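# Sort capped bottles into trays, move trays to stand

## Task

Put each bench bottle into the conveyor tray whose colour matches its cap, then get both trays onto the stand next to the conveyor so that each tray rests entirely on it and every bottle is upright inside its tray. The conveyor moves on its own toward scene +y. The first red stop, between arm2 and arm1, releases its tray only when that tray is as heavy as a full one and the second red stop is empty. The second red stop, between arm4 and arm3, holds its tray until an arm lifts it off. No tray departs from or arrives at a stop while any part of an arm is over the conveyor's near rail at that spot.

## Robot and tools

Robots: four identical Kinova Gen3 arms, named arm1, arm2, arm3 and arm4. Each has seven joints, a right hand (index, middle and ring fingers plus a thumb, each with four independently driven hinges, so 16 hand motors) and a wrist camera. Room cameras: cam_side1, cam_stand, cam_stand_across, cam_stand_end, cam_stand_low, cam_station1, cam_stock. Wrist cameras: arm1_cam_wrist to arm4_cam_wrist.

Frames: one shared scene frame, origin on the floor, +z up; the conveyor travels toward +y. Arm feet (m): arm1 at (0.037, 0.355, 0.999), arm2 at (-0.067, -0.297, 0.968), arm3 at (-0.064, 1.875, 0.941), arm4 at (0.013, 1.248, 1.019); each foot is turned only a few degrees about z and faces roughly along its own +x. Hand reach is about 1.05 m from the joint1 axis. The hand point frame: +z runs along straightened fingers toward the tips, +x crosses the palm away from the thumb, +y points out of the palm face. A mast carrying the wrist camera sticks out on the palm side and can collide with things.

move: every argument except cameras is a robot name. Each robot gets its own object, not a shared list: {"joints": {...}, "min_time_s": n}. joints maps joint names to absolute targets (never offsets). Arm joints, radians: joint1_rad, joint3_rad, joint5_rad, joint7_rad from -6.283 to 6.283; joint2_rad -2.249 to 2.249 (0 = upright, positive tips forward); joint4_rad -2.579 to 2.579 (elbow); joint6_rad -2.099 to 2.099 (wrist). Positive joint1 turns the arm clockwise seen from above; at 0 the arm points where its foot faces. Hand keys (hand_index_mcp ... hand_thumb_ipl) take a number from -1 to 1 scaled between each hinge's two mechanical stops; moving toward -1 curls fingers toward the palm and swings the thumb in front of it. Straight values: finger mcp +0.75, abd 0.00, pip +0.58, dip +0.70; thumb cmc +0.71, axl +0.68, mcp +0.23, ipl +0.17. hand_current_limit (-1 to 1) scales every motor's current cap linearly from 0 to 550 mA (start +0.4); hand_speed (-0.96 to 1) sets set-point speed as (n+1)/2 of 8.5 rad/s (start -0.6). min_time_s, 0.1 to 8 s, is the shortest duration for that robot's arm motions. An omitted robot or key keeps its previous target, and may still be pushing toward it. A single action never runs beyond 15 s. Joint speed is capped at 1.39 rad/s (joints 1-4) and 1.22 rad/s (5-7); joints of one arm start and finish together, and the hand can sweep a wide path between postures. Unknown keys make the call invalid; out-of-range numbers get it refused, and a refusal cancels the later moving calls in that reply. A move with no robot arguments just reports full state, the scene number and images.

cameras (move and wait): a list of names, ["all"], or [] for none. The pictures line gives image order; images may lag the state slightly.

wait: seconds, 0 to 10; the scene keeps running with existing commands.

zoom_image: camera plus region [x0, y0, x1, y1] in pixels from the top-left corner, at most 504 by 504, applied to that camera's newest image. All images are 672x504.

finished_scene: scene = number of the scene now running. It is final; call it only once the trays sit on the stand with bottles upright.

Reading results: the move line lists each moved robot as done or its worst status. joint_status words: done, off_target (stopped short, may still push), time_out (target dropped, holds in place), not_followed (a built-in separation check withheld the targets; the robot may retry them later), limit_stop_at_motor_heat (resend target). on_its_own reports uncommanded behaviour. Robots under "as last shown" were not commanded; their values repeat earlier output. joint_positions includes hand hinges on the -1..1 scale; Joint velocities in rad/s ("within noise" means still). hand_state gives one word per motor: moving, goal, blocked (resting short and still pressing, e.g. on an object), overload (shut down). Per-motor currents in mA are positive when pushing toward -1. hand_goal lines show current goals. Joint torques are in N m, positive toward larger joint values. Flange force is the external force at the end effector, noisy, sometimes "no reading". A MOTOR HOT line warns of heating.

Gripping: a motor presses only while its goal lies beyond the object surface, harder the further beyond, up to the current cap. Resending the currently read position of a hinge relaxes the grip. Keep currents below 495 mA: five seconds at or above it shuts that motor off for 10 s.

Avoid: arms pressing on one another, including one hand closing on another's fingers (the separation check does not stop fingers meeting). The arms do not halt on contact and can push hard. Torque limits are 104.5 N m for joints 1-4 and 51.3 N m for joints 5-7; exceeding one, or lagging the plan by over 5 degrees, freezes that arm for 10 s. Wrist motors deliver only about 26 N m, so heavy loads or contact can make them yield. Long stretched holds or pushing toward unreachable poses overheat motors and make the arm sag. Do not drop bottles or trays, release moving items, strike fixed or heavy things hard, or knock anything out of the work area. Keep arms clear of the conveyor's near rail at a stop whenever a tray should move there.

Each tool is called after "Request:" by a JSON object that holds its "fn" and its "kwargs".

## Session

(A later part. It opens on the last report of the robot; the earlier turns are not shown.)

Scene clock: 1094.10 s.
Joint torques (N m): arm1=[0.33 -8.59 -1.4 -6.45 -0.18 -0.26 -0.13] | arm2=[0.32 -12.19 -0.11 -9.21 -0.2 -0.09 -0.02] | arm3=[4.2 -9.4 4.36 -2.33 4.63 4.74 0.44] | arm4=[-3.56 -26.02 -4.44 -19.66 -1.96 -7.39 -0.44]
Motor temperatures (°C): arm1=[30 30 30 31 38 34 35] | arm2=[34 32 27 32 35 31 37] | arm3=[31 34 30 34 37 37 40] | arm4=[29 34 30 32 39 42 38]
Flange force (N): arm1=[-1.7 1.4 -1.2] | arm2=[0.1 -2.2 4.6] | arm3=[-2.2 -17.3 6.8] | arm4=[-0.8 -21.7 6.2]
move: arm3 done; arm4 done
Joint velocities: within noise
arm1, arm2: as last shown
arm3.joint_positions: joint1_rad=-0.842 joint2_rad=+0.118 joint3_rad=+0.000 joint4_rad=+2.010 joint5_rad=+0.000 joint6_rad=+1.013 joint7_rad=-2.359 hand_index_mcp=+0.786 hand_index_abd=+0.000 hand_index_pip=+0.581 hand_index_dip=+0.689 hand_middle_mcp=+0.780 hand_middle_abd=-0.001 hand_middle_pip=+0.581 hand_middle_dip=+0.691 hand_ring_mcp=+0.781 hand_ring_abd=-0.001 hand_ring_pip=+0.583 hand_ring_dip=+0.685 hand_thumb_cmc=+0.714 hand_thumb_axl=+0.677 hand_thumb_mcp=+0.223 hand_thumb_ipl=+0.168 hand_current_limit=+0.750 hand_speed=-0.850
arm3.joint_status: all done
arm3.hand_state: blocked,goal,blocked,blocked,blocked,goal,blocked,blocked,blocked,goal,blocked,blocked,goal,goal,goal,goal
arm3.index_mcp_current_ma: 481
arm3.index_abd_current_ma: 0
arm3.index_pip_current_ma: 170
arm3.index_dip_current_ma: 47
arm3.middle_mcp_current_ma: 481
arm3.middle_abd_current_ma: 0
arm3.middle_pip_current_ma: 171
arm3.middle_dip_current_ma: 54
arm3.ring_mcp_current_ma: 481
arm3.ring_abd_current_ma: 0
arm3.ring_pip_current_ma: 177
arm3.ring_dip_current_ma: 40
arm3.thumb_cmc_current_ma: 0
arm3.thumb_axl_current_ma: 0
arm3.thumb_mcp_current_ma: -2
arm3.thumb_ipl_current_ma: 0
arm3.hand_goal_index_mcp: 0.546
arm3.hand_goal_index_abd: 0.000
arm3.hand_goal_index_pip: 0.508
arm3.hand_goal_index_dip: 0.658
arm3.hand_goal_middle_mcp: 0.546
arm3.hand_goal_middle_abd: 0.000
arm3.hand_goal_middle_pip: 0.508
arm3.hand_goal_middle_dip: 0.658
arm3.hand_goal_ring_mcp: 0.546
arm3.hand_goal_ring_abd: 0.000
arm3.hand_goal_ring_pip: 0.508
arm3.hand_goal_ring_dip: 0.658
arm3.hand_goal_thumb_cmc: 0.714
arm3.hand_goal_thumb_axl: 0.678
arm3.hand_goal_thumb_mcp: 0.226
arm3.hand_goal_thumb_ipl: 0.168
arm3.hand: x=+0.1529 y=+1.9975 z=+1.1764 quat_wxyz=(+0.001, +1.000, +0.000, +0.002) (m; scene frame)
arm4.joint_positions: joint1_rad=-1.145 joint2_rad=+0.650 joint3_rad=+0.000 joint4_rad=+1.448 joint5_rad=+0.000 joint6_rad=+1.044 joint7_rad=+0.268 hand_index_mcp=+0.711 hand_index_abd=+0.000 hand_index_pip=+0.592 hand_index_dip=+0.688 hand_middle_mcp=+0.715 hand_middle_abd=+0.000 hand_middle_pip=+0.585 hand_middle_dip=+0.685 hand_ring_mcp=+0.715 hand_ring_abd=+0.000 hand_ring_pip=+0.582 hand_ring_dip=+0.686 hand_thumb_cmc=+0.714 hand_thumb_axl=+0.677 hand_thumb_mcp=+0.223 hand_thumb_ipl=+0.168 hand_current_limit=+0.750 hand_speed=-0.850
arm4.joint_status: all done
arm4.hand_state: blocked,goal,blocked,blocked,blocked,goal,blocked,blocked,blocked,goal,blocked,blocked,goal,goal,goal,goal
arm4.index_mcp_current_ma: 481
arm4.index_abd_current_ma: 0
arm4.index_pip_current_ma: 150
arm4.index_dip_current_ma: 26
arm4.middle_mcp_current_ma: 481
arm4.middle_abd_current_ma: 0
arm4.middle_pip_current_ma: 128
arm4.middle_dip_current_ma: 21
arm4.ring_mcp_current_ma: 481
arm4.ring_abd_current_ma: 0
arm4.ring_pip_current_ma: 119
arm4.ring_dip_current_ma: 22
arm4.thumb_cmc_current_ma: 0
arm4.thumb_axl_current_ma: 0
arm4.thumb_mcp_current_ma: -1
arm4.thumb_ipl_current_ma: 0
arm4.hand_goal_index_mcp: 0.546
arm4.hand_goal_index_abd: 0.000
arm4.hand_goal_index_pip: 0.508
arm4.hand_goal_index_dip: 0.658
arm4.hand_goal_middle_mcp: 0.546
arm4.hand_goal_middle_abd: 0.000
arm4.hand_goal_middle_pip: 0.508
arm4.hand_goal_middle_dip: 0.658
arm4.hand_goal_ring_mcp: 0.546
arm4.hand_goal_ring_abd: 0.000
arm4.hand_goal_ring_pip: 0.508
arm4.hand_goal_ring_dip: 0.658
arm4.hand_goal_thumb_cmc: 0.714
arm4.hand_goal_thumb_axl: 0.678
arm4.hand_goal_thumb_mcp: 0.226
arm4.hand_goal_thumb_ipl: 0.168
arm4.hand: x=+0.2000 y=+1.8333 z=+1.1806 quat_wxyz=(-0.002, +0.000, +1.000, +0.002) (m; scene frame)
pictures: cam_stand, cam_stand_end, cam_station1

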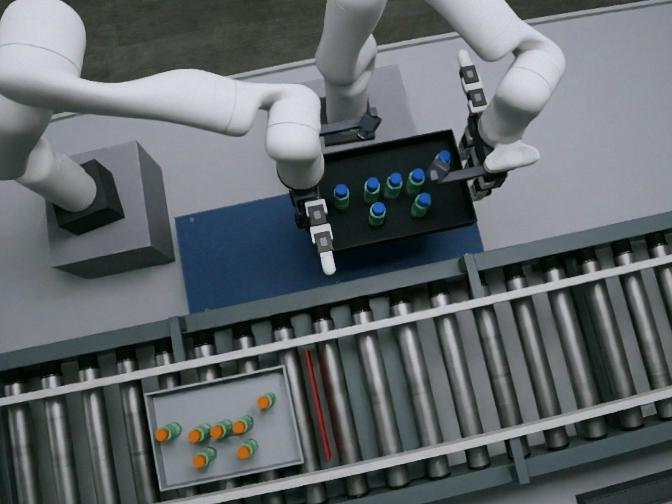

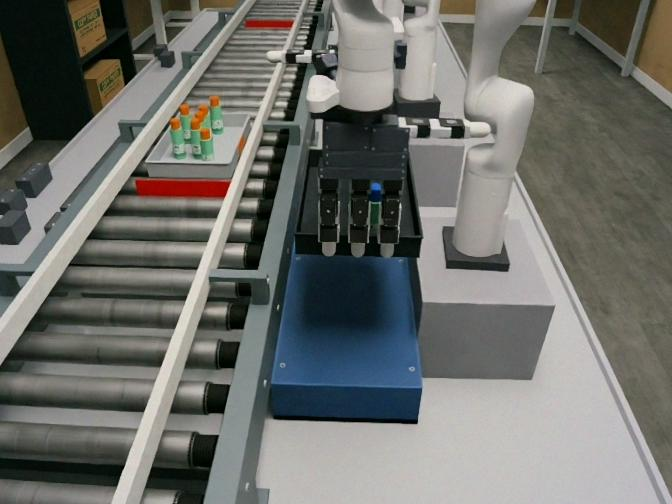

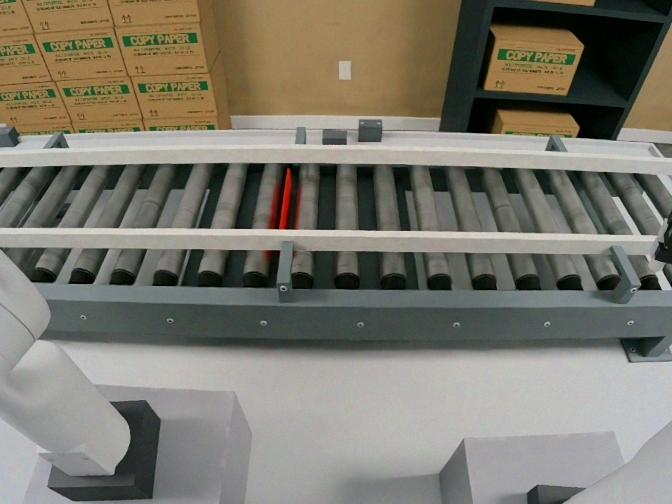

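Request:
{"fn": "move", "kwargs": {"arm3": {"joints":{"joint2_rad":0.2113,"joint4_rad":2.1184,"joint6_rad":0.8119},"min_time_s":3}, "arm4": {"joints":{"joint2_rad":0.7315,"joint4_rad":1.5154,"joint6_rad":0.8947},"min_time_s":3}}}

Request:
{"fn": "move", "kwargs": {"arm3": {"joints":{"joint2_rad":0.3429,"joint4_rad":2.2087,"joint6_rad":0.5900},"min_time_s":3}, "arm4": {"joints":{"joint2_rad":0.8282,"joint4_rad":1.5547,"joint6_rad":0.7587},"min_time_s":3}}}

Request:
{"fn": "move", "kwargs": {"arm3": {"joints":{"joint1_rad":-0.8379,"joint2_rad":0.5213,"joint4_rad":2.2224,"joint6_rad":0.3979,"joint7_rad":-2.3547},"min_time_s":3}, "arm4": {"joints":{"joint1_rad":-1.1284,"joint2_rad":0.9566,"joint4_rad":1.5131,"joint6_rad":0.6719,"joint7_rad":0.2844},"min_time_s":3}, "cameras": ["cam_stand","cam_stand_end","cam_stand_low"]}}

Request:
{"fn": "zoom_image", "kwargs": {"camera": "cam_stand", "region": [160, 100, 520, 330]}}

Request:
{"fn": "zoom_image", "kwargs": {"camera": "cam_stand_end", "region": [240, 130, 450, 430]}}

Scene clock: 1117.93 s.
Joint torques (N m): arm1=[0.29 -8.56 -1.35 -6.48 -0.19 -0.26 -0.12] | arm2=[0.31 -12.21 -0.09 -9.22 -0.19 -0.09 -0.03] | arm3=[4.33 -9.31 4.79 -0.24 4.1 4.75 0.56] | arm4=[-3.64 -27.77 -4.72 -19.75 -1.88 -7.56 -0.44]
Motor temperatures (°C): arm1=[30 30 30 31 38 34 35] | arm2=[34 31 27 32 35 31 37] | arm3=[31 34 30 33 37 37 40] | arm4=[29 34 30 32 39 42 38]
Flange force (N): arm1=[-1.7 1.3 -1.2] | arm2=[0.0 -2.2 4.7] | arm3=[-2.5 -18.1 5.9] | arm4=[-0.7 -22.0 5.9]
move: arm3 done; arm4 done
Joint velocities: within noise
arm1, arm2: as last shown
arm3.joint_positions: joint1_rad=-0.842 joint2_rad=+0.211 joint3_rad=+0.000 joint4_rad=+2.118 joint5_rad=+0.000 joint6_rad=+0.812 joint7_rad=-2.359 hand_index_mcp=+0.786 hand_index_abd=+0.000 hand_index_pip=+0.581 hand_index_dip=+0.689 hand_middle_mcp=+0.780 hand_middle_abd=-0.001 hand_middle_pip=+0.581 hand_middle_dip=+0.691 hand_ring_mcp=+0.781 hand_ring_abd=-0.001 hand_ring_pip=+0.583 hand_ring_dip=+0.685 hand_thumb_cmc=+0.714 hand_thumb_axl=+0.677 hand_thumb_mcp=+0.223 hand_thumb_ipl=+0.168 hand_current_limit=+0.750 hand_speed=-0.850
arm3.joint_status: all done
arm3.hand_state: blocked,goal,blocked,blocked,blocked,goal,blocked,blocked,blocked,goal,blocked,blocked,goal,goal,goal,goal
arm3.index_mcp_current_ma: 481
arm3.index_abd_current_ma: 0
arm3.index_pip_current_ma: 170
arm3.index_dip_current_ma: 47
arm3.middle_mcp_current_ma: 481
arm3.middle_abd_current_ma: 0
arm3.middle_pip_current_ma: 171
arm3.middle_dip_current_ma: 54
arm3.ring_mcp_current_ma: 481
arm3.ring_abd_current_ma: 0
arm3.ring_pip_current_ma: 177
arm3.ring_dip_current_ma: 40
arm3.thumb_cmc_current_ma: 0
arm3.thumb_axl_current_ma: 0
arm3.thumb_mcp_current_ma: -2
arm3.thumb_ipl_current_ma: 0
arm3.hand_goal_index_mcp: 0.546
arm3.hand_goal_index_abd: 0.000
arm3.hand_goal_index_pip: 0.508
arm3.hand_goal_index_dip: 0.658
arm3.hand_goal_middle_mcp: 0.546
arm3.hand_goal_middle_abd: 0.000
arm3.hand_goal_middle_pip: 0.508
arm3.hand_goal_middle_dip: 0.658
arm3.hand_goal_ring_mcp: 0.546
arm3.hand_goal_ring_abd: 0.000
arm3.hand_goal_ring_pip: 0.508
arm3.hand_goal_ring_dip: 0.658
arm3.hand_goal_thumb_cmc: 0.714
arm3.hand_goal_thumb_axl: 0.678
arm3.hand_goal_thumb_mcp: 0.226
arm3.hand_goal_thumb_ipl: 0.168
arm3.hand: x=+0.1531 y=+1.9973 z=+1.1200 quat_wxyz=(+0.001, +1.000, +0.000, +0.002) (m; scene frame)
arm4.joint_positions: joint1_rad=-1.145 joint2_rad=+0.731 joint3_rad=+0.000 joint4_rad=+1.515 joint5_rad=+0.000 joint6_rad=+0.895 joint7_rad=+0.268 hand_index_mcp=+0.711 hand_index_abd=+0.000 hand_index_pip=+0.592 hand_index_dip=+0.688 hand_middle_mcp=+0.715 hand_middle_abd=+0.000 hand_middle_pip=+0.585 hand_middle_dip=+0.685 hand_ring_mcp=+0.715 hand_ring_abd=+0.000 hand_ring_pip=+0.582 hand_ring_dip=+0.686 hand_thumb_cmc=+0.714 hand_thumb_axl=+0.677 hand_thumb_mcp=+0.223 hand_thumb_ipl=+0.168 hand_current_limit=+0.750 hand_speed=-0.850
arm4.joint_status: all done
arm4.hand_state: blocked,goal,blocked,blocked,blocked,goal,blocked,blocked,blocked,goal,blocked,blocked,goal,goal,goal,goal
arm4.index_mcp_current_ma: 481
arm4.index_abd_current_ma: 0
arm4.index_pip_current_ma: 150
arm4.index_dip_current_ma: 26
arm4.middle_mcp_current_ma: 481
arm4.middle_abd_current_ma: 0
arm4.middle_pip_current_ma: 128
arm4.middle_dip_current_ma: 21
arm4.ring_mcp_current_ma: 481
arm4.ring_abd_current_ma: 0
arm4.ring_pip_current_ma: 119
arm4.ring_dip_current_ma: 22
arm4.thumb_cmc_current_ma: 0
arm4.thumb_axl_current_ma: 0
arm4.thumb_mcp_current_ma: -1
arm4.thumb_ipl_current_ma: 0
arm4.hand_goal_index_mcp: 0.546
arm4.hand_goal_index_abd: 0.000
arm4.hand_goal_index_pip: 0.508
arm4.hand_goal_index_dip: 0.658
arm4.hand_goal_middle_mcp: 0.546
arm4.hand_goal_middle_abd: 0.000
arm4.hand_goal_middle_pip: 0.508
arm4.hand_goal_middle_dip: 0.658
arm4.hand_goal_ring_mcp: 0.546
arm4.hand_goal_ring_abd: 0.000
arm4.hand_goal_ring_pip: 0.508
arm4.hand_goal_ring_dip: 0.658
arm4.hand_goal_thumb_cmc: 0.714
arm4.hand_goal_thumb_axl: 0.678
arm4.hand_goal_thumb_mcp: 0.226
arm4.hand_goal_thumb_ipl: 0.168
arm4.hand: x=+0.1998 y=+1.8335 z=+1.1201 quat_wxyz=(-0.002, +0.000, +1.000, +0.002) (m; scene frame)
pictures: none

Scene clock: 1121.23 s.
Joint torques (N m): arm1=[0.26 -8.58 -1.37 -6.44 -0.24 -0.24 -0.14] | arm2=[0.33 -12.24 -0.12 -9.2 -0.18 -0.09 -0.02] | arm3=[4.39 -9.54 5.42 2.29 3.32 4.8 0.57] | arm4=[-3.84 -29.53 -5.1 -19.55 -1.75 -7.67 -0.39]
Motor temperatures (°C): arm1=[30 30 30 31 38 34 35] | arm2=[34 31 27 32 35 31 37] | arm3=[31 34 30 33 37 37 40] | arm4=[28 34 30 32 39 42 38]
Flange force (N): arm1=[-1.8 1.4 -1.2] | arm2=[0.1 -2.1 4.7] | arm3=[-2.1 -18.6 5.4] | arm4=[-0.8 -22.2 5.6]
move: arm3 done; arm4 done
Joint velocities: within noise
arm1, arm2: as last shown
arm3.joint_positions: joint1_rad=-0.842 joint2_rad=+0.343 joint3_rad=+0.000 joint4_rad=+2.209 joint5_rad=+0.000 joint6_rad=+0.590 joint7_rad=-2.359 hand_index_mcp=+0.786 hand_index_abd=+0.000 hand_index_pip=+0.581 hand_index_dip=+0.689 hand_middle_mcp=+0.780 hand_middle_abd=-0.001 hand_middle_pip=+0.581 hand_middle_dip=+0.691 hand_ring_mcp=+0.781 hand_ring_abd=-0.001 hand_ring_pip=+0.583 hand_ring_dip=+0.685 hand_thumb_cmc=+0.714 hand_thumb_axl=+0.677 hand_thumb_mcp=+0.223 hand_thumb_ipl=+0.168 hand_current_limit=+0.750 hand_speed=-0.850
arm3.joint_status: all done
arm3.hand_state: blocked,goal,blocked,blocked,blocked,goal,blocked,blocked,blocked,goal,blocked,blocked,goal,goal,goal,goal
arm3.index_mcp_current_ma: 481
arm3.index_abd_current_ma: 0
arm3.index_pip_current_ma: 170
arm3.index_dip_current_ma: 47
arm3.middle_mcp_current_ma: 481
arm3.middle_abd_current_ma: 0
arm3.middle_pip_current_ma: 171
arm3.middle_dip_current_ma: 54
arm3.ring_mcp_current_ma: 481
arm3.ring_abd_current_ma: 0
arm3.ring_pip_current_ma: 177
arm3.ring_dip_current_ma: 40
arm3.thumb_cmc_current_ma: 0
arm3.thumb_axl_current_ma: 0
arm3.thumb_mcp_current_ma: -2
arm3.thumb_ipl_current_ma: 0
arm3.hand_goal_index_mcp: 0.546
arm3.hand_goal_index_abd: 0.000
arm3.hand_goal_index_pip: 0.508
arm3.hand_goal_index_dip: 0.658
arm3.hand_goal_middle_mcp: 0.546
arm3.hand_goal_middle_abd: 0.000
arm3.hand_goal_middle_pip: 0.508
arm3.hand_goal_middle_dip: 0.658
arm3.hand_goal_ring_mcp: 0.546
arm3.hand_goal_ring_abd: 0.000
arm3.hand_goal_ring_pip: 0.508
arm3.hand_goal_ring_dip: 0.658
arm3.hand_goal_thumb_cmc: 0.714
arm3.hand_goal_thumb_axl: 0.678
arm3.hand_goal_thumb_mcp: 0.226
arm3.hand_goal_thumb_ipl: 0.168
arm3.hand: x=+0.1534 y=+1.9972 z=+1.0600 quat_wxyz=(+0.001, +1.000, +0.000, +0.002) (m; scene frame)
arm4.joint_positions: joint1_rad=-1.145 joint2_rad=+0.828 joint3_rad=+0.000 joint4_rad=+1.555 joint5_rad=+0.000 joint6_rad=+0.759 joint7_rad=+0.268 hand_index_mcp=+0.711 hand_index_abd=+0.000 hand_index_pip=+0.592 hand_index_dip=+0.688 hand_middle_mcp=+0.715 hand_middle_abd=+0.000 hand_middle_pip=+0.585 hand_middle_dip=+0.685 hand_ring_mcp=+0.715 hand_ring_abd=+0.000 hand_ring_pip=+0.582 hand_ring_dip=+0.686 hand_thumb_cmc=+0.714 hand_thumb_axl=+0.677 hand_thumb_mcp=+0.223 hand_thumb_ipl=+0.168 hand_current_limit=+0.750 hand_speed=-0.850
arm4.joint_status: all done
arm4.hand_state: blocked,goal,blocked,blocked,blocked,goal,blocked,blocked,blocked,goal,blocked,blocked,goal,goal,goal,goal
arm4.index_mcp_current_ma: 481
arm4.index_abd_current_ma: 0
arm4.index_pip_current_ma: 150
arm4.index_dip_current_ma: 26
arm4.middle_mcp_current_ma: 481
arm4.middle_abd_current_ma: 0
arm4.middle_pip_current_ma: 128
arm4.middle_dip_current_ma: 21
arm4.ring_mcp_current_ma: 481
arm4.ring_abd_current_ma: 0
arm4.ring_pip_current_ma: 119
arm4.ring_dip_current_ma: 22
arm4.thumb_cmc_current_ma: 0
arm4.thumb_axl_current_ma: 0
arm4.thumb_mcp_current_ma: -1
arm4.thumb_ipl_current_ma: 0
arm4.hand_goal_index_mcp: 0.546
arm4.hand_goal_index_abd: 0.000
arm4.hand_goal_index_pip: 0.508
arm4.hand_goal_index_dip: 0.658
arm4.hand_goal_middle_mcp: 0.546
arm4.hand_goal_middle_abd: 0.000
arm4.hand_goal_middle_pip: 0.508
arm4.hand_goal_middle_dip: 0.658
arm4.hand_goal_ring_mcp: 0.546
arm4.hand_goal_ring_abd: 0.000
arm4.hand_goal_ring_pip: 0.508
arm4.hand_goal_ring_dip: 0.658
arm4.hand_goal_thumb_cmc: 0.714
arm4.hand_goal_thumb_axl: 0.678
arm4.hand_goal_thumb_mcp: 0.226
arm4.hand_goal_thumb_ipl: 0.168
arm4.hand: x=+0.1997 y=+1.8337 z=+1.0600 quat_wxyz=(-0.002, +0.000, +1.000, +0.002) (m; scene frame)
pictures: none

Scene clock: 1124.53 s.
Joint torques (N m): arm1=[0.28 -8.62 -1.43 -6.45 -0.23 -0.26 -0.13] | arm2=[0.33 -12.21 -0.1 -9.22 -0.19 -0.11 -0.03] | arm3=[4.75 -10.43 6.66 5.01 2.44 5.14 0.52] | arm4=[-3.85 -31.97 -5.22 -19.77 -1.66 -8.04 -0.45]
Motor temperatures (°C): arm1=[30 30 30 31 38 34 35] | arm2=[34 31 27 32 35 31 37] | arm3=[31 34 30 33 37 37 40] | arm4=[28 34 30 32 39 42 38]
Flange force (N): arm1=[-1.8 1.5 -1.1] | arm2=[0.1 -2.2 4.6] | arm3=[-1.1 -19.5 5.5] | arm4=[0.1 -23.2 5.0]
move: arm3 done; arm4 done
Joint velocities: within noise
arm1.joint_positions: joint1_rad=-1.126 joint2_rad=+0.100 joint3_rad=+0.000 joint4_rad=+2.100 joint5_rad=+0.000 joint6_rad=+0.942 joint7_rad=+0.000 hand_index_mcp=+0.754 hand_index_abd=-0.142 hand_index_pip=+0.578 hand_index_dip=+0.697 hand_middle_mcp=-0.457 hand_middle_abd=+0.000 hand_middle_pip=-0.294 hand_middle_dip=+0.693 hand_ring_mcp=+0.754 hand_ring_abd=+0.142 hand_ring_pip=+0.578 hand_ring_dip=+0.697 hand_thumb_cmc=-0.618 hand_thumb_axl=+0.677 hand_thumb_mcp=-0.002 hand_thumb_ipl=-0.065 hand_current_limit=+0.400 hand_speed=-0.800
arm1.joint_status: not commanded
arm1.hand_state: goal,goal,goal,goal,blocked,goal,goal,goal,goal,goal,goal,goal,goal,goal,goal,goal
arm1.index_mcp_current_ma: 0
arm1.index_abd_current_ma: -1
arm1.index_pip_current_ma: 1
arm1.index_dip_current_ma: 0
arm1.middle_mcp_current_ma: 33
arm1.middle_abd_current_ma: 0
arm1.middle_pip_current_ma: 4
arm1.middle_dip_current_ma: 1
arm1.ring_mcp_current_ma: 0
arm1.ring_abd_current_ma: 1
arm1.ring_pip_current_ma: 1
arm1.ring_dip_current_ma: 0
arm1.thumb_cmc_current_ma: 1
arm1.thumb_axl_current_ma: 0
arm1.thumb_mcp_current_ma: -1
arm1.thumb_ipl_current_ma: 1
arm1.hand_goal_index_mcp: 0.754
arm1.hand_goal_index_abd: -0.140
arm1.hand_goal_index_pip: 0.576
arm1.hand_goal_index_dip: 0.696
arm1.hand_goal_middle_mcp: -0.480
arm1.hand_goal_middle_abd: 0.000
arm1.hand_goal_middle_pip: -0.300
arm1.hand_goal_middle_dip: 0.690
arm1.hand_goal_ring_mcp: 0.754
arm1.hand_goal_ring_abd: 0.140
arm1.hand_goal_ring_pip: 0.576
arm1.hand_goal_ring_dip: 0.696
arm1.hand_goal_thumb_cmc: -0.620
arm1.hand_goal_thumb_axl: 0.678
arm1.hand_goal_thumb_mcp: 0.000
arm1.hand_goal_thumb_ipl: -0.066
arm1.hand: x=+0.2041 y=+0.6974 z=+1.2216 quat_wxyz=(-0.001, +0.163, +0.987, +0.008) (m; scene frame)
arm2: as last shown
arm3.joint_positions: joint1_rad=-0.838 joint2_rad=+0.521 joint3_rad=+0.000 joint4_rad=+2.222 joint5_rad=+0.000 joint6_rad=+0.398 joint7_rad=-2.355 hand_index_mcp=+0.786 hand_index_abd=+0.000 hand_index_pip=+0.581 hand_index_dip=+0.689 hand_middle_mcp=+0.780 hand_middle_abd=-0.001 hand_middle_pip=+0.581 hand_middle_dip=+0.691 hand_ring_mcp=+0.781 hand_ring_abd=-0.001 hand_ring_pip=+0.583 hand_ring_dip=+0.685 hand_thumb_cmc=+0.714 hand_thumb_axl=+0.677 hand_thumb_mcp=+0.223 hand_thumb_ipl=+0.168 hand_current_limit=+0.750 hand_speed=-0.850
arm3.joint_status: all done
arm3.hand_state: blocked,goal,blocked,blocked,blocked,goal,blocked,blocked,blocked,goal,blocked,blocked,goal,goal,goal,goal
arm3.index_mcp_current_ma: 481
arm3.index_abd_current_ma: 0
arm3.index_pip_current_ma: 170
arm3.index_dip_current_ma: 47
arm3.middle_mcp_current_ma: 481
arm3.middle_abd_current_ma: 0
arm3.middle_pip_current_ma: 171
arm3.middle_dip_current_ma: 54
arm3.ring_mcp_current_ma: 481
arm3.ring_abd_current_ma: 0
arm3.ring_pip_current_ma: 177
arm3.ring_dip_current_ma: 40
arm3.thumb_cmc_current_ma: 0
arm3.thumb_axl_current_ma: 0
arm3.thumb_mcp_current_ma: -2
arm3.thumb_ipl_current_ma: 0
arm3.hand_goal_index_mcp: 0.546
arm3.hand_goal_index_abd: 0.000
arm3.hand_goal_index_pip: 0.508
arm3.hand_goal_index_dip: 0.658
arm3.hand_goal_middle_mcp: 0.546
arm3.hand_goal_middle_abd: 0.000
arm3.hand_goal_middle_pip: 0.508
arm3.hand_goal_middle_dip: 0.658
arm3.hand_goal_ring_mcp: 0.546
arm3.hand_goal_ring_abd: 0.000
arm3.hand_goal_ring_pip: 0.508
arm3.hand_goal_ring_dip: 0.658
arm3.hand_goal_thumb_cmc: 0.714
arm3.hand_goal_thumb_axl: 0.678
arm3.hand_goal_thumb_mcp: 0.226
arm3.hand_goal_thumb_ipl: 0.168
arm3.hand: x=+0.1651 y=+2.0066 z=+1.0000 quat_wxyz=(+0.001, +1.000, +0.000, +0.002) (m; scene frame)
arm4.joint_positions: joint1_rad=-1.128 joint2_rad=+0.957 joint3_rad=+0.000 joint4_rad=+1.513 joint5_rad=+0.000 joint6_rad=+0.672 joint7_rad=+0.284 hand_index_mcp=+0.711 hand_index_abd=+0.000 hand_index_pip=+0.592 hand_index_dip=+0.688 hand_middle_mcp=+0.715 hand_middle_abd=+0.000 hand_middle_pip=+0.585 hand_middle_dip=+0.685 hand_ring_mcp=+0.715 hand_ring_abd=+0.000 hand_ring_pip=+0.582 hand_ring_dip=+0.686 hand_thumb_cmc=+0.714 hand_thumb_axl=+0.677 hand_thumb_mcp=+0.223 hand_thumb_ipl=+0.168 hand_current_limit=+0.750 hand_speed=-0.850
arm4.joint_status: all done
arm4.hand_state: blocked,goal,blocked,blocked,blocked,goal,blocked,blocked,blocked,goal,blocked,blocked,goal,goal,goal,goal
arm4.index_mcp_current_ma: 481
arm4.index_abd_current_ma: 0
arm4.index_pip_current_ma: 150
arm4.index_dip_current_ma: 26
arm4.middle_mcp_current_ma: 481
arm4.middle_abd_current_ma: 0
arm4.middle_pip_current_ma: 128
arm4.middle_dip_current_ma: 21
arm4.ring_mcp_current_ma: 481
arm4.ring_abd_current_ma: 0
arm4.ring_pip_current_ma: 119
arm4.ring_dip_current_ma: 22
arm4.thumb_cmc_current_ma: 0
arm4.thumb_axl_current_ma: 0
arm4.thumb_mcp_current_ma: -1
arm4.thumb_ipl_current_ma: 0
arm4.hand_goal_index_mcp: 0.546
arm4.hand_goal_index_abd: 0.000
arm4.hand_goal_index_pip: 0.508
arm4.hand_goal_index_dip: 0.658
arm4.hand_goal_middle_mcp: 0.546
arm4.hand_goal_middle_abd: 0.000
arm4.hand_goal_middle_pip: 0.508
arm4.hand_goal_middle_dip: 0.658
arm4.hand_goal_ring_mcp: 0.546
arm4.hand_goal_ring_abd: 0.000
arm4.hand_goal_ring_pip: 0.508
arm4.hand_goal_ring_dip: 0.658
arm4.hand_goal_thumb_cmc: 0.714
arm4.hand_goal_thumb_axl: 0.678
arm4.hand_goal_thumb_mcp: 0.226
arm4.hand_goal_thumb_ipl: 0.168
arm4.hand: x=+0.2115 y=+1.8439 z=+1.0001 quat_wxyz=(-0.002, +0.000, +1.000, +0.002) (m; scene frame)
pictures: cam_stand, cam_stand_end, cam_stand_low

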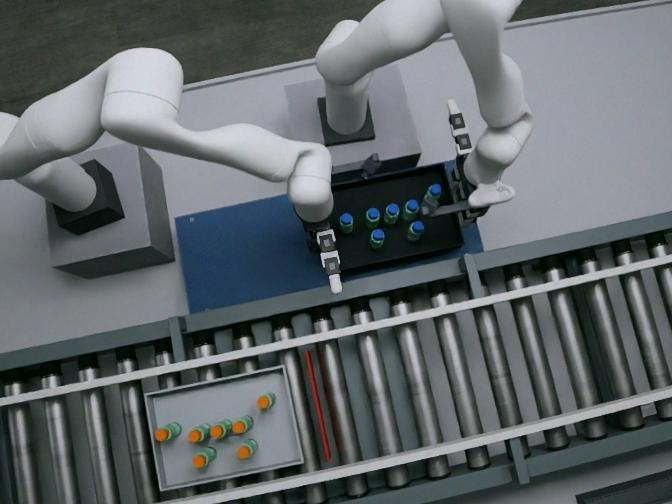

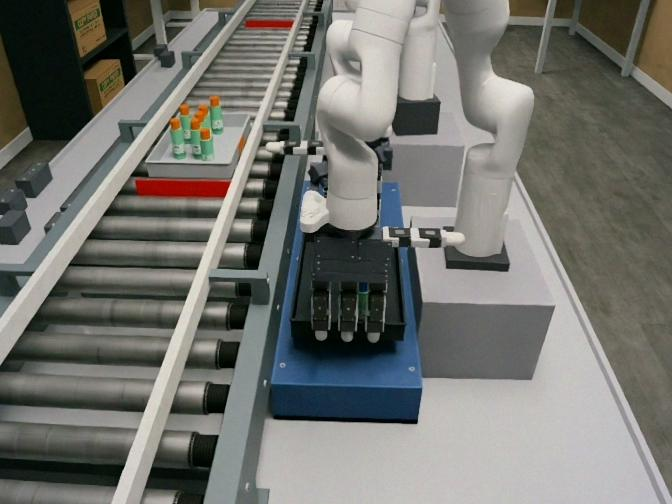

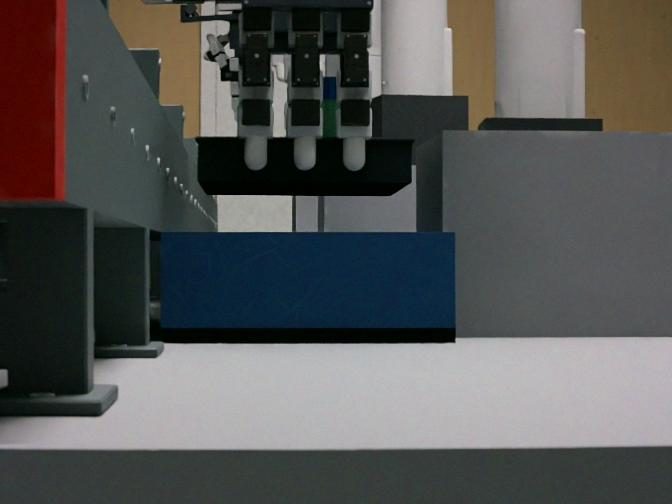

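Scaled by 1.400 from the camera's 672x504 image, which has a finer 960x720 frame.

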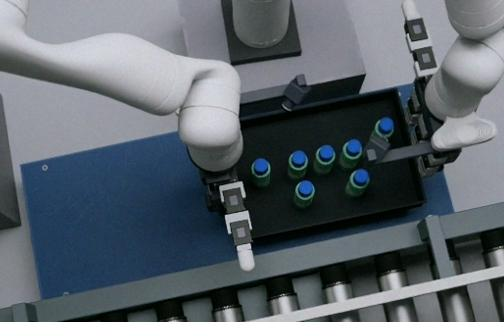

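Scaled by 1.680 from the camera's 672x504 image, which has a finer 960x720 frame.

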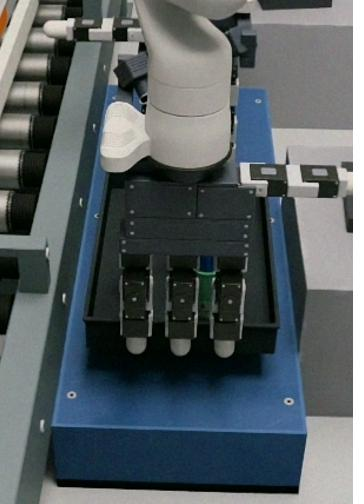

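Request:
{"fn": "move", "kwargs": {"arm3": {"joints":{"joint2_rad":0.6354,"joint4_rad":2.2436,"joint6_rad":0.2626},"min_time_s":3}, "arm4": {"joints":{"joint2_rad":1.0332,"joint4_rad":1.5060,"joint6_rad":0.6024},"min_time_s":3}}}

Request:
{"fn": "move", "kwargs": {"arm3": {"joints":{"joint2_rad":0.6486,"joint4_rad":2.2450,"joint6_rad":0.2480},"min_time_s":1}, "arm4": {"joints":{"joint2_rad":1.0421,"joint4_rad":1.5045,"joint6_rad":0.5950},"min_time_s":1}}}

Request:
{"fn": "move", "kwargs": {"arm3": {"joints":{"joint2_rad":0.6575,"joint4_rad":2.2458,"joint6_rad":0.2383},"min_time_s":1}, "arm4": {"joints":{"joint2_rad":1.0480,"joint4_rad":1.5034,"joint6_rad":0.5902},"min_time_s":1}, "cameras": ["cam_stand_low"]}}

Scene clock: 1140.67 s.
Joint torques (N m): arm1=[0.29 -8.58 -1.43 -6.5 -0.2 -0.25 -0.14] | arm2=[0.36 -12.21 -0.07 -9.19 -0.2 -0.09 -0.03] | arm3=[4.79 -10.6 7.24 6.49 1.69 5.09 0.53] | arm4=[-4 -33.12 -5.32 -19.43 -1.59 -8.08 -0.47]
Motor temperatures (°C): arm1=[30 30 30 31 38 33 35] | arm2=[34 31 27 32 35 31 37] | arm3=[31 33 30 33 37 37 40] | arm4=[28 35 30 33 39 43 38]
Flange force (N): arm1=[-1.8 1.3 -1.1] | arm2=[0.2 -2.1 4.6] | arm3=[-1.0 -19.5 5.1] | arm4=[-0.3 -23.0 4.8]
move: arm3 done; arm4 done
Joint velocities: within noise
arm1, arm2: as last shown
arm3.joint_positions: joint1_rad=-0.838 joint2_rad=+0.635 joint3_rad=+0.000 joint4_rad=+2.244 joint5_rad=+0.000 joint6_rad=+0.263 joint7_rad=-2.355 hand_index_mcp=+0.786 hand_index_abd=+0.000 hand_index_pip=+0.581 hand_index_dip=+0.689 hand_middle_mcp=+0.780 hand_middle_abd=-0.001 hand_middle_pip=+0.581 hand_middle_dip=+0.691 hand_ring_mcp=+0.781 hand_ring_abd=-0.001 hand_ring_pip=+0.583 hand_ring_dip=+0.685 hand_thumb_cmc=+0.714 hand_thumb_axl=+0.677 hand_thumb_mcp=+0.223 hand_thumb_ipl=+0.168 hand_current_limit=+0.750 hand_speed=-0.850
arm3.joint_status: all done
arm3.hand_state: blocked,goal,blocked,blocked,blocked,goal,blocked,blocked,blocked,goal,blocked,blocked,goal,goal,goal,goal
arm3.index_mcp_current_ma: 481
arm3.index_abd_current_ma: 0
arm3.index_pip_current_ma: 170
arm3.index_dip_current_ma: 47
arm3.middle_mcp_current_ma: 481
arm3.middle_abd_current_ma: 0
arm3.middle_pip_current_ma: 171
arm3.middle_dip_current_ma: 54
arm3.ring_mcp_current_ma: 481
arm3.ring_abd_current_ma: 0
arm3.ring_pip_current_ma: 177
arm3.ring_dip_current_ma: 40
arm3.thumb_cmc_current_ma: 0
arm3.thumb_axl_current_ma: 0
arm3.thumb_mcp_current_ma: -2
arm3.thumb_ipl_current_ma: 0
arm3.hand_goal_index_mcp: 0.546
arm3.hand_goal_index_abd: 0.000
arm3.hand_goal_index_pip: 0.508
arm3.hand_goal_index_dip: 0.658
arm3.hand_goal_middle_mcp: 0.546
arm3.hand_goal_middle_abd: 0.000
arm3.hand_goal_middle_pip: 0.508
arm3.hand_goal_middle_dip: 0.658
arm3.hand_goal_ring_mcp: 0.546
arm3.hand_goal_ring_abd: 0.000
arm3.hand_goal_ring_pip: 0.508
arm3.hand_goal_ring_dip: 0.658
arm3.hand_goal_thumb_cmc: 0.714
arm3.hand_goal_thumb_axl: 0.678
arm3.hand_goal_thumb_mcp: 0.226
arm3.hand_goal_thumb_ipl: 0.168
arm3.hand: x=+0.1653 y=+2.0065 z=+0.9600 quat_wxyz=(+0.001, +1.000, +0.000, +0.002) (m; scene frame)
arm4.joint_positions: joint1_rad=-1.128 joint2_rad=+1.033 joint3_rad=+0.000 joint4_rad=+1.506 joint5_rad=+0.000 joint6_rad=+0.602 joint7_rad=+0.284 hand_index_mcp=+0.711 hand_index_abd=+0.000 hand_index_pip=+0.592 hand_index_dip=+0.688 hand_middle_mcp=+0.715 hand_middle_abd=+0.000 hand_middle_pip=+0.585 hand_middle_dip=+0.685 hand_ring_mcp=+0.715 hand_ring_abd=+0.000 hand_ring_pip=+0.582 hand_ring_dip=+0.686 hand_thumb_cmc=+0.714 hand_thumb_axl=+0.677 hand_thumb_mcp=+0.223 hand_thumb_ipl=+0.168 hand_current_limit=+0.750 hand_speed=-0.850
arm4.joint_status: all done
arm4.hand_state: blocked,goal,blocked,blocked,blocked,goal,blocked,blocked,blocked,goal,blocked,blocked,goal,goal,goal,goal
arm4.index_mcp_current_ma: 481
arm4.index_abd_current_ma: 0
arm4.index_pip_current_ma: 150
arm4.index_dip_current_ma: 26
arm4.middle_mcp_current_ma: 481
arm4.middle_abd_current_ma: 0
arm4.middle_pip_current_ma: 128
arm4.middle_dip_current_ma: 21
arm4.ring_mcp_current_ma: 481
arm4.ring_abd_current_ma: 0
arm4.ring_pip_current_ma: 119
arm4.ring_dip_current_ma: 22
arm4.thumb_cmc_current_ma: 0
arm4.thumb_axl_current_ma: 0
arm4.thumb_mcp_current_ma: -1
arm4.thumb_ipl_current_ma: 0
arm4.hand_goal_index_mcp: 0.546
arm4.hand_goal_index_abd: 0.000
arm4.hand_goal_index_pip: 0.508
arm4.hand_goal_index_dip: 0.658
arm4.hand_goal_middle_mcp: 0.546
arm4.hand_goal_middle_abd: 0.000
arm4.hand_goal_middle_pip: 0.508
arm4.hand_goal_middle_dip: 0.658
arm4.hand_goal_ring_mcp: 0.546
arm4.hand_goal_ring_abd: 0.000
arm4.hand_goal_ring_pip: 0.508
arm4.hand_goal_ring_dip: 0.658
arm4.hand_goal_thumb_cmc: 0.714
arm4.hand_goal_thumb_axl: 0.678
arm4.hand_goal_thumb_mcp: 0.226
arm4.hand_goal_thumb_ipl: 0.168
arm4.hand: x=+0.2114 y=+1.8440 z=+0.9601 quat_wxyz=(-0.002, +0.000, +1.000, +0.002) (m; scene frame)
pictures: none

Scene clock: 1141.97 s.
Joint torques (N m): arm1=[0.32 -8.61 -1.42 -6.47 -0.21 -0.25 -0.13] | arm2=[0.32 -12.24 -0.13 -9.23 -0.21 -0.09 -0.03] | arm3=[4.84 -10.65 7.34 6.63 1.66 5.11 0.58] | arm4=[-4.01 -33.28 -5.32 -19.25 -1.55 -8.03 -0.43]
Motor temperatures (°C): arm1=[30 30 30 31 38 33 35] | arm2=[34 31 27 32 35 31 37] | arm3=[31 33 30 33 37 37 40] | arm4=[28 35 30 33 39 43 38]
Flange force (N): arm1=[-1.7 1.4 -1.1] | arm2=[0.0 -2.2 4.7] | arm3=[-1.3 -19.7 5.3] | arm4=[-0.4 -22.5 5.0]
move: arm3 done; arm4 done
Joint velocities: within noise
arm1, arm2: as last shown
arm3.joint_positions: joint1_rad=-0.838 joint2_rad=+0.649 joint3_rad=+0.000 joint4_rad=+2.245 joint5_rad=+0.000 joint6_rad=+0.248 joint7_rad=-2.355 hand_index_mcp=+0.786 hand_index_abd=+0.000 hand_index_pip=+0.581 hand_index_dip=+0.689 hand_middle_mcp=+0.780 hand_middle_abd=-0.001 hand_middle_pip=+0.581 hand_middle_dip=+0.691 hand_ring_mcp=+0.781 hand_ring_abd=-0.001 hand_ring_pip=+0.583 hand_ring_dip=+0.685 hand_thumb_cmc=+0.714 hand_thumb_axl=+0.677 hand_thumb_mcp=+0.223 hand_thumb_ipl=+0.168 hand_current_limit=+0.750 hand_speed=-0.850
arm3.joint_status: all done
arm3.hand_state: blocked,goal,blocked,blocked,blocked,goal,blocked,blocked,blocked,goal,blocked,blocked,goal,goal,goal,goal
arm3.index_mcp_current_ma: 481
arm3.index_abd_current_ma: 0
arm3.index_pip_current_ma: 170
arm3.index_dip_current_ma: 47
arm3.middle_mcp_current_ma: 481
arm3.middle_abd_current_ma: 0
arm3.middle_pip_current_ma: 171
arm3.middle_dip_current_ma: 54
arm3.ring_mcp_current_ma: 481
arm3.ring_abd_current_ma: 0
arm3.ring_pip_current_ma: 177
arm3.ring_dip_current_ma: 40
arm3.thumb_cmc_current_ma: 0
arm3.thumb_axl_current_ma: 0
arm3.thumb_mcp_current_ma: -2
arm3.thumb_ipl_current_ma: 0
arm3.hand_goal_index_mcp: 0.546
arm3.hand_goal_index_abd: 0.000
arm3.hand_goal_index_pip: 0.508
arm3.hand_goal_index_dip: 0.658
arm3.hand_goal_middle_mcp: 0.546
arm3.hand_goal_middle_abd: 0.000
arm3.hand_goal_middle_pip: 0.508
arm3.hand_goal_middle_dip: 0.658
arm3.hand_goal_ring_mcp: 0.546
arm3.hand_goal_ring_abd: 0.000
arm3.hand_goal_ring_pip: 0.508
arm3.hand_goal_ring_dip: 0.658
arm3.hand_goal_thumb_cmc: 0.714
arm3.hand_goal_thumb_axl: 0.678
arm3.hand_goal_thumb_mcp: 0.226
arm3.hand_goal_thumb_ipl: 0.168
arm3.hand: x=+0.1653 y=+2.0065 z=+0.9555 quat_wxyz=(+0.001, +1.000, +0.000, +0.002) (m; scene frame)
arm4.joint_positions: joint1_rad=-1.128 joint2_rad=+1.042 joint3_rad=+0.000 joint4_rad=+1.504 joint5_rad=+0.000 joint6_rad=+0.595 joint7_rad=+0.284 hand_index_mcp=+0.711 hand_index_abd=+0.000 hand_index_pip=+0.592 hand_index_dip=+0.688 hand_middle_mcp=+0.715 hand_middle_abd=+0.000 hand_middle_pip=+0.585 hand_middle_dip=+0.685 hand_ring_mcp=+0.715 hand_ring_abd=+0.000 hand_ring_pip=+0.582 hand_ring_dip=+0.686 hand_thumb_cmc=+0.714 hand_thumb_axl=+0.677 hand_thumb_mcp=+0.223 hand_thumb_ipl=+0.168 hand_current_limit=+0.750 hand_speed=-0.850
arm4.joint_status: all done
arm4.hand_state: blocked,goal,blocked,blocked,blocked,goal,blocked,blocked,blocked,goal,blocked,blocked,goal,goal,goal,goal
arm4.index_mcp_current_ma: 481
arm4.index_abd_current_ma: 0
arm4.index_pip_current_ma: 150
arm4.index_dip_current_ma: 26
arm4.middle_mcp_current_ma: 481
arm4.middle_abd_current_ma: 0
arm4.middle_pip_current_ma: 128
arm4.middle_dip_current_ma: 21
arm4.ring_mcp_current_ma: 481
arm4.ring_abd_current_ma: 0
arm4.ring_pip_current_ma: 119
arm4.ring_dip_current_ma: 22
arm4.thumb_cmc_current_ma: 0
arm4.thumb_axl_current_ma: 0
arm4.thumb_mcp_current_ma: -1
arm4.thumb_ipl_current_ma: 0
arm4.hand_goal_index_mcp: 0.546
arm4.hand_goal_index_abd: 0.000
arm4.hand_goal_index_pip: 0.508
arm4.hand_goal_index_dip: 0.658
arm4.hand_goal_middle_mcp: 0.546
arm4.hand_goal_middle_abd: 0.000
arm4.hand_goal_middle_pip: 0.508
arm4.hand_goal_middle_dip: 0.658
arm4.hand_goal_ring_mcp: 0.546
arm4.hand_goal_ring_abd: 0.000
arm4.hand_goal_ring_pip: 0.508
arm4.hand_goal_ring_dip: 0.658
arm4.hand_goal_thumb_cmc: 0.714
arm4.hand_goal_thumb_axl: 0.678
arm4.hand_goal_thumb_mcp: 0.226
arm4.hand_goal_thumb_ipl: 0.168
arm4.hand: x=+0.2114 y=+1.8440 z=+0.9556 quat_wxyz=(-0.002, +0.000, +1.000, +0.002) (m; scene frame)
pictures: none

Scene clock: 1143.27 s.
Joint torques (N m): arm1=[0.28 -8.55 -1.41 -6.47 -0.17 -0.25 -0.15] | arm2=[0.31 -12.21 -0.13 -9.21 -0.2 -0.09 -0.02] | arm3=[5.13 -10.37 7.8 7.3 1.63 5.37 0.52] | arm4=[-3.98 -25.91 -5.26 -17.28 -1.39 -8.18 -0.47]
Motor temperatures (°C): arm1=[30 30 30 31 38 33 35] | arm2=[34 31 27 32 35 31 37] | arm3=[31 33 30 33 37 37 40] | arm4=[28 35 30 33 39 43 38]
Flange force (N): arm1=[-1.9 1.3 -1.2] | arm2=[0.0 -2.2 4.6] | arm3=[-1.0 -20.8 5.1] | arm4=[0.1 -23.9 -9.2]
move: arm3 done; arm4 done
Joint velocities: within noise
arm1: as last shown
arm2.joint_positions: joint1_rad=+0.347 joint2_rad=+0.189 joint3_rad=+0.000 joint4_rad=+1.825 joint5_rad=+0.000 joint6_rad=+1.128 joint7_rad=+0.000 hand_index_mcp=+0.754 hand_index_abd=-0.122 hand_index_pip=+0.578 hand_index_dip=+0.697 hand_middle_mcp=-0.462 hand_middle_abd=+0.000 hand_middle_pip=-0.295 hand_middle_dip=+0.693 hand_ring_mcp=+0.753 hand_ring_abd=+0.120 hand_ring_pip=+0.578 hand_ring_dip=+0.698 hand_thumb_cmc=-0.619 hand_thumb_axl=+0.677 hand_thumb_mcp=-0.002 hand_thumb_ipl=-0.065 hand_current_limit=+0.400 hand_speed=-0.800
arm2.joint_status: not commanded
arm2.hand_state: goal,goal,goal,goal,goal,goal,goal,goal,goal,goal,goal,goal,goal,goal,goal,goal
arm2.index_mcp_current_ma: 0
arm2.index_abd_current_ma: 0
arm2.index_pip_current_ma: 0
arm2.index_dip_current_ma: 0
arm2.middle_mcp_current_ma: 8
arm2.middle_abd_current_ma: 0
arm2.middle_pip_current_ma: 1
arm2.middle_dip_current_ma: 0
arm2.ring_mcp_current_ma: 0
arm2.ring_abd_current_ma: 0
arm2.ring_pip_current_ma: 0
arm2.ring_dip_current_ma: 0
arm2.thumb_cmc_current_ma: 0
arm2.thumb_axl_current_ma: 0
arm2.thumb_mcp_current_ma: 0
arm2.thumb_ipl_current_ma: 0
arm2.hand_goal_index_mcp: 0.754
arm2.hand_goal_index_abd: -0.120
arm2.hand_goal_index_pip: 0.576
arm2.hand_goal_index_dip: 0.696
arm2.hand_goal_middle_mcp: -0.480
arm2.hand_goal_middle_abd: 0.000
arm2.hand_goal_middle_pip: -0.300
arm2.hand_goal_middle_dip: 0.690
arm2.hand_goal_ring_mcp: 0.754
arm2.hand_goal_ring_abd: 0.120
arm2.hand_goal_ring_pip: 0.576
arm2.hand_goal_ring_dip: 0.696
arm2.hand_goal_thumb_cmc: -0.620
arm2.hand_goal_thumb_axl: 0.678
arm2.hand_goal_thumb_mcp: 0.000
arm2.hand_goal_thumb_ipl: -0.066
arm2.hand: x=+0.3093 y=-0.5429 z=+1.2312 quat_wxyz=(+0.005, +0.855, +0.518, -0.006) (m; scene frame)
arm3.joint_positions: joint1_rad=-0.838 joint2_rad=+0.658 joint3_rad=+0.000 joint4_rad=+2.246 joint5_rad=+0.000 joint6_rad=+0.238 joint7_rad=-2.355 hand_index_mcp=+0.787 hand_index_abd=+0.000 hand_index_pip=+0.581 hand_index_dip=+0.689 hand_middle_mcp=+0.781 hand_middle_abd=-0.001 hand_middle_pip=+0.582 hand_middle_dip=+0.693 hand_ring_mcp=+0.781 hand_ring_abd=-0.001 hand_ring_pip=+0.583 hand_ring_dip=+0.687 hand_thumb_cmc=+0.714 hand_thumb_axl=+0.677 hand_thumb_mcp=+0.223 hand_thumb_ipl=+0.168 hand_current_limit=+0.750 hand_speed=-0.850
arm3.joint_status: all done
arm3.hand_state: blocked,goal,blocked,blocked,blocked,goal,blocked,blocked,blocked,goal,blocked,blocked,goal,goal,goal,goal
arm3.index_mcp_current_ma: 481
arm3.index_abd_current_ma: 0
arm3.index_pip_current_ma: 170
arm3.index_dip_current_ma: 47
arm3.middle_mcp_current_ma: 481
arm3.middle_abd_current_ma: 0
arm3.middle_pip_current_ma: 173
arm3.middle_dip_current_ma: 58
arm3.ring_mcp_current_ma: 481
arm3.ring_abd_current_ma: 0
arm3.ring_pip_current_ma: 177
arm3.ring_dip_current_ma: 45
arm3.thumb_cmc_current_ma: 0
arm3.thumb_axl_current_ma: 0
arm3.thumb_mcp_current_ma: -2
arm3.thumb_ipl_current_ma: 0
arm3.hand_goal_index_mcp: 0.546
arm3.hand_goal_index_abd: 0.000
arm3.hand_goal_index_pip: 0.508
arm3.hand_goal_index_dip: 0.658
arm3.hand_goal_middle_mcp: 0.546
arm3.hand_goal_middle_abd: 0.000
arm3.hand_goal_middle_pip: 0.508
arm3.hand_goal_middle_dip: 0.658
arm3.hand_goal_ring_mcp: 0.546
arm3.hand_goal_ring_abd: 0.000
arm3.hand_goal_ring_pip: 0.508
arm3.hand_goal_ring_dip: 0.658
arm3.hand_goal_thumb_cmc: 0.714
arm3.hand_goal_thumb_axl: 0.678
arm3.hand_goal_thumb_mcp: 0.226
arm3.hand_goal_thumb_ipl: 0.168
arm3.hand: x=+0.1653 y=+2.0065 z=+0.9525 quat_wxyz=(+0.001, +1.000, +0.000, +0.002) (m; scene frame)
arm4.joint_positions: joint1_rad=-1.128 joint2_rad=+1.048 joint3_rad=+0.000 joint4_rad=+1.503 joint5_rad=+0.000 joint6_rad=+0.590 joint7_rad=+0.284 hand_index_mcp=+0.711 hand_index_abd=+0.001 hand_index_pip=+0.592 hand_index_dip=+0.688 hand_middle_mcp=+0.715 hand_middle_abd=+0.001 hand_middle_pip=+0.585 hand_middle_dip=+0.685 hand_ring_mcp=+0.715 hand_ring_abd=+0.001 hand_ring_pip=+0.582 hand_ring_dip=+0.686 hand_thumb_cmc=+0.714 hand_thumb_axl=+0.677 hand_thumb_mcp=+0.223 hand_thumb_ipl=+0.168 hand_current_limit=+0.750 hand_speed=-0.850
arm4.joint_status: all done
arm4.hand_state: blocked,goal,blocked,blocked,blocked,goal,blocked,blocked,blocked,goal,blocked,blocked,goal,goal,goal,goal
arm4.index_mcp_current_ma: 481
arm4.index_abd_current_ma: 0
arm4.index_pip_current_ma: 150
arm4.index_dip_current_ma: 26
arm4.middle_mcp_current_ma: 481
arm4.middle_abd_current_ma: 0
arm4.middle_pip_current_ma: 128
arm4.middle_dip_current_ma: 21
arm4.ring_mcp_current_ma: 481
arm4.ring_abd_current_ma: 0
arm4.ring_pip_current_ma: 119
arm4.ring_dip_current_ma: 22
arm4.thumb_cmc_current_ma: 0
arm4.thumb_axl_current_ma: 0
arm4.thumb_mcp_current_ma: -1
arm4.thumb_ipl_current_ma: 0
arm4.hand_goal_index_mcp: 0.546
arm4.hand_goal_index_abd: 0.000
arm4.hand_goal_index_pip: 0.508
arm4.hand_goal_index_dip: 0.658
arm4.hand_goal_middle_mcp: 0.546
arm4.hand_goal_middle_abd: 0.000
arm4.hand_goal_middle_pip: 0.508
arm4.hand_goal_middle_dip: 0.658
arm4.hand_goal_ring_mcp: 0.546
arm4.hand_goal_ring_abd: 0.000
arm4.hand_goal_ring_pip: 0.508
arm4.hand_goal_ring_dip: 0.658
arm4.hand_goal_thumb_cmc: 0.714
arm4.hand_goal_thumb_axl: 0.678
arm4.hand_goal_thumb_mcp: 0.226
arm4.hand_goal_thumb_ipl: 0.168
arm4.hand: x=+0.2114 y=+1.8440 z=+0.9525 quat_wxyz=(-0.002, +0.000, +1.000, +0.002) (m; scene frame)
pictures: cam_stand_low

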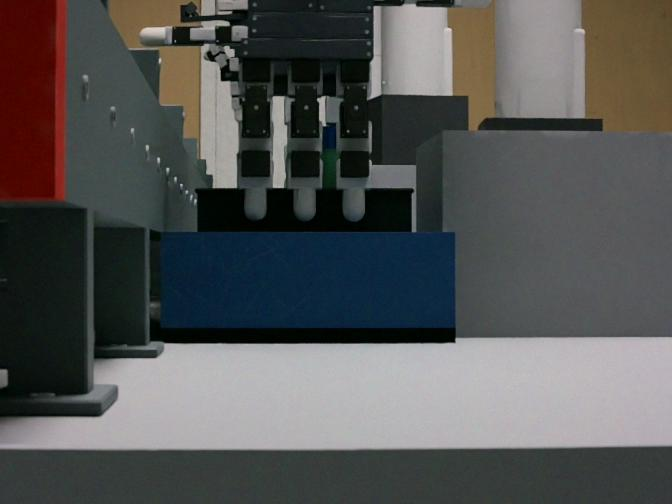

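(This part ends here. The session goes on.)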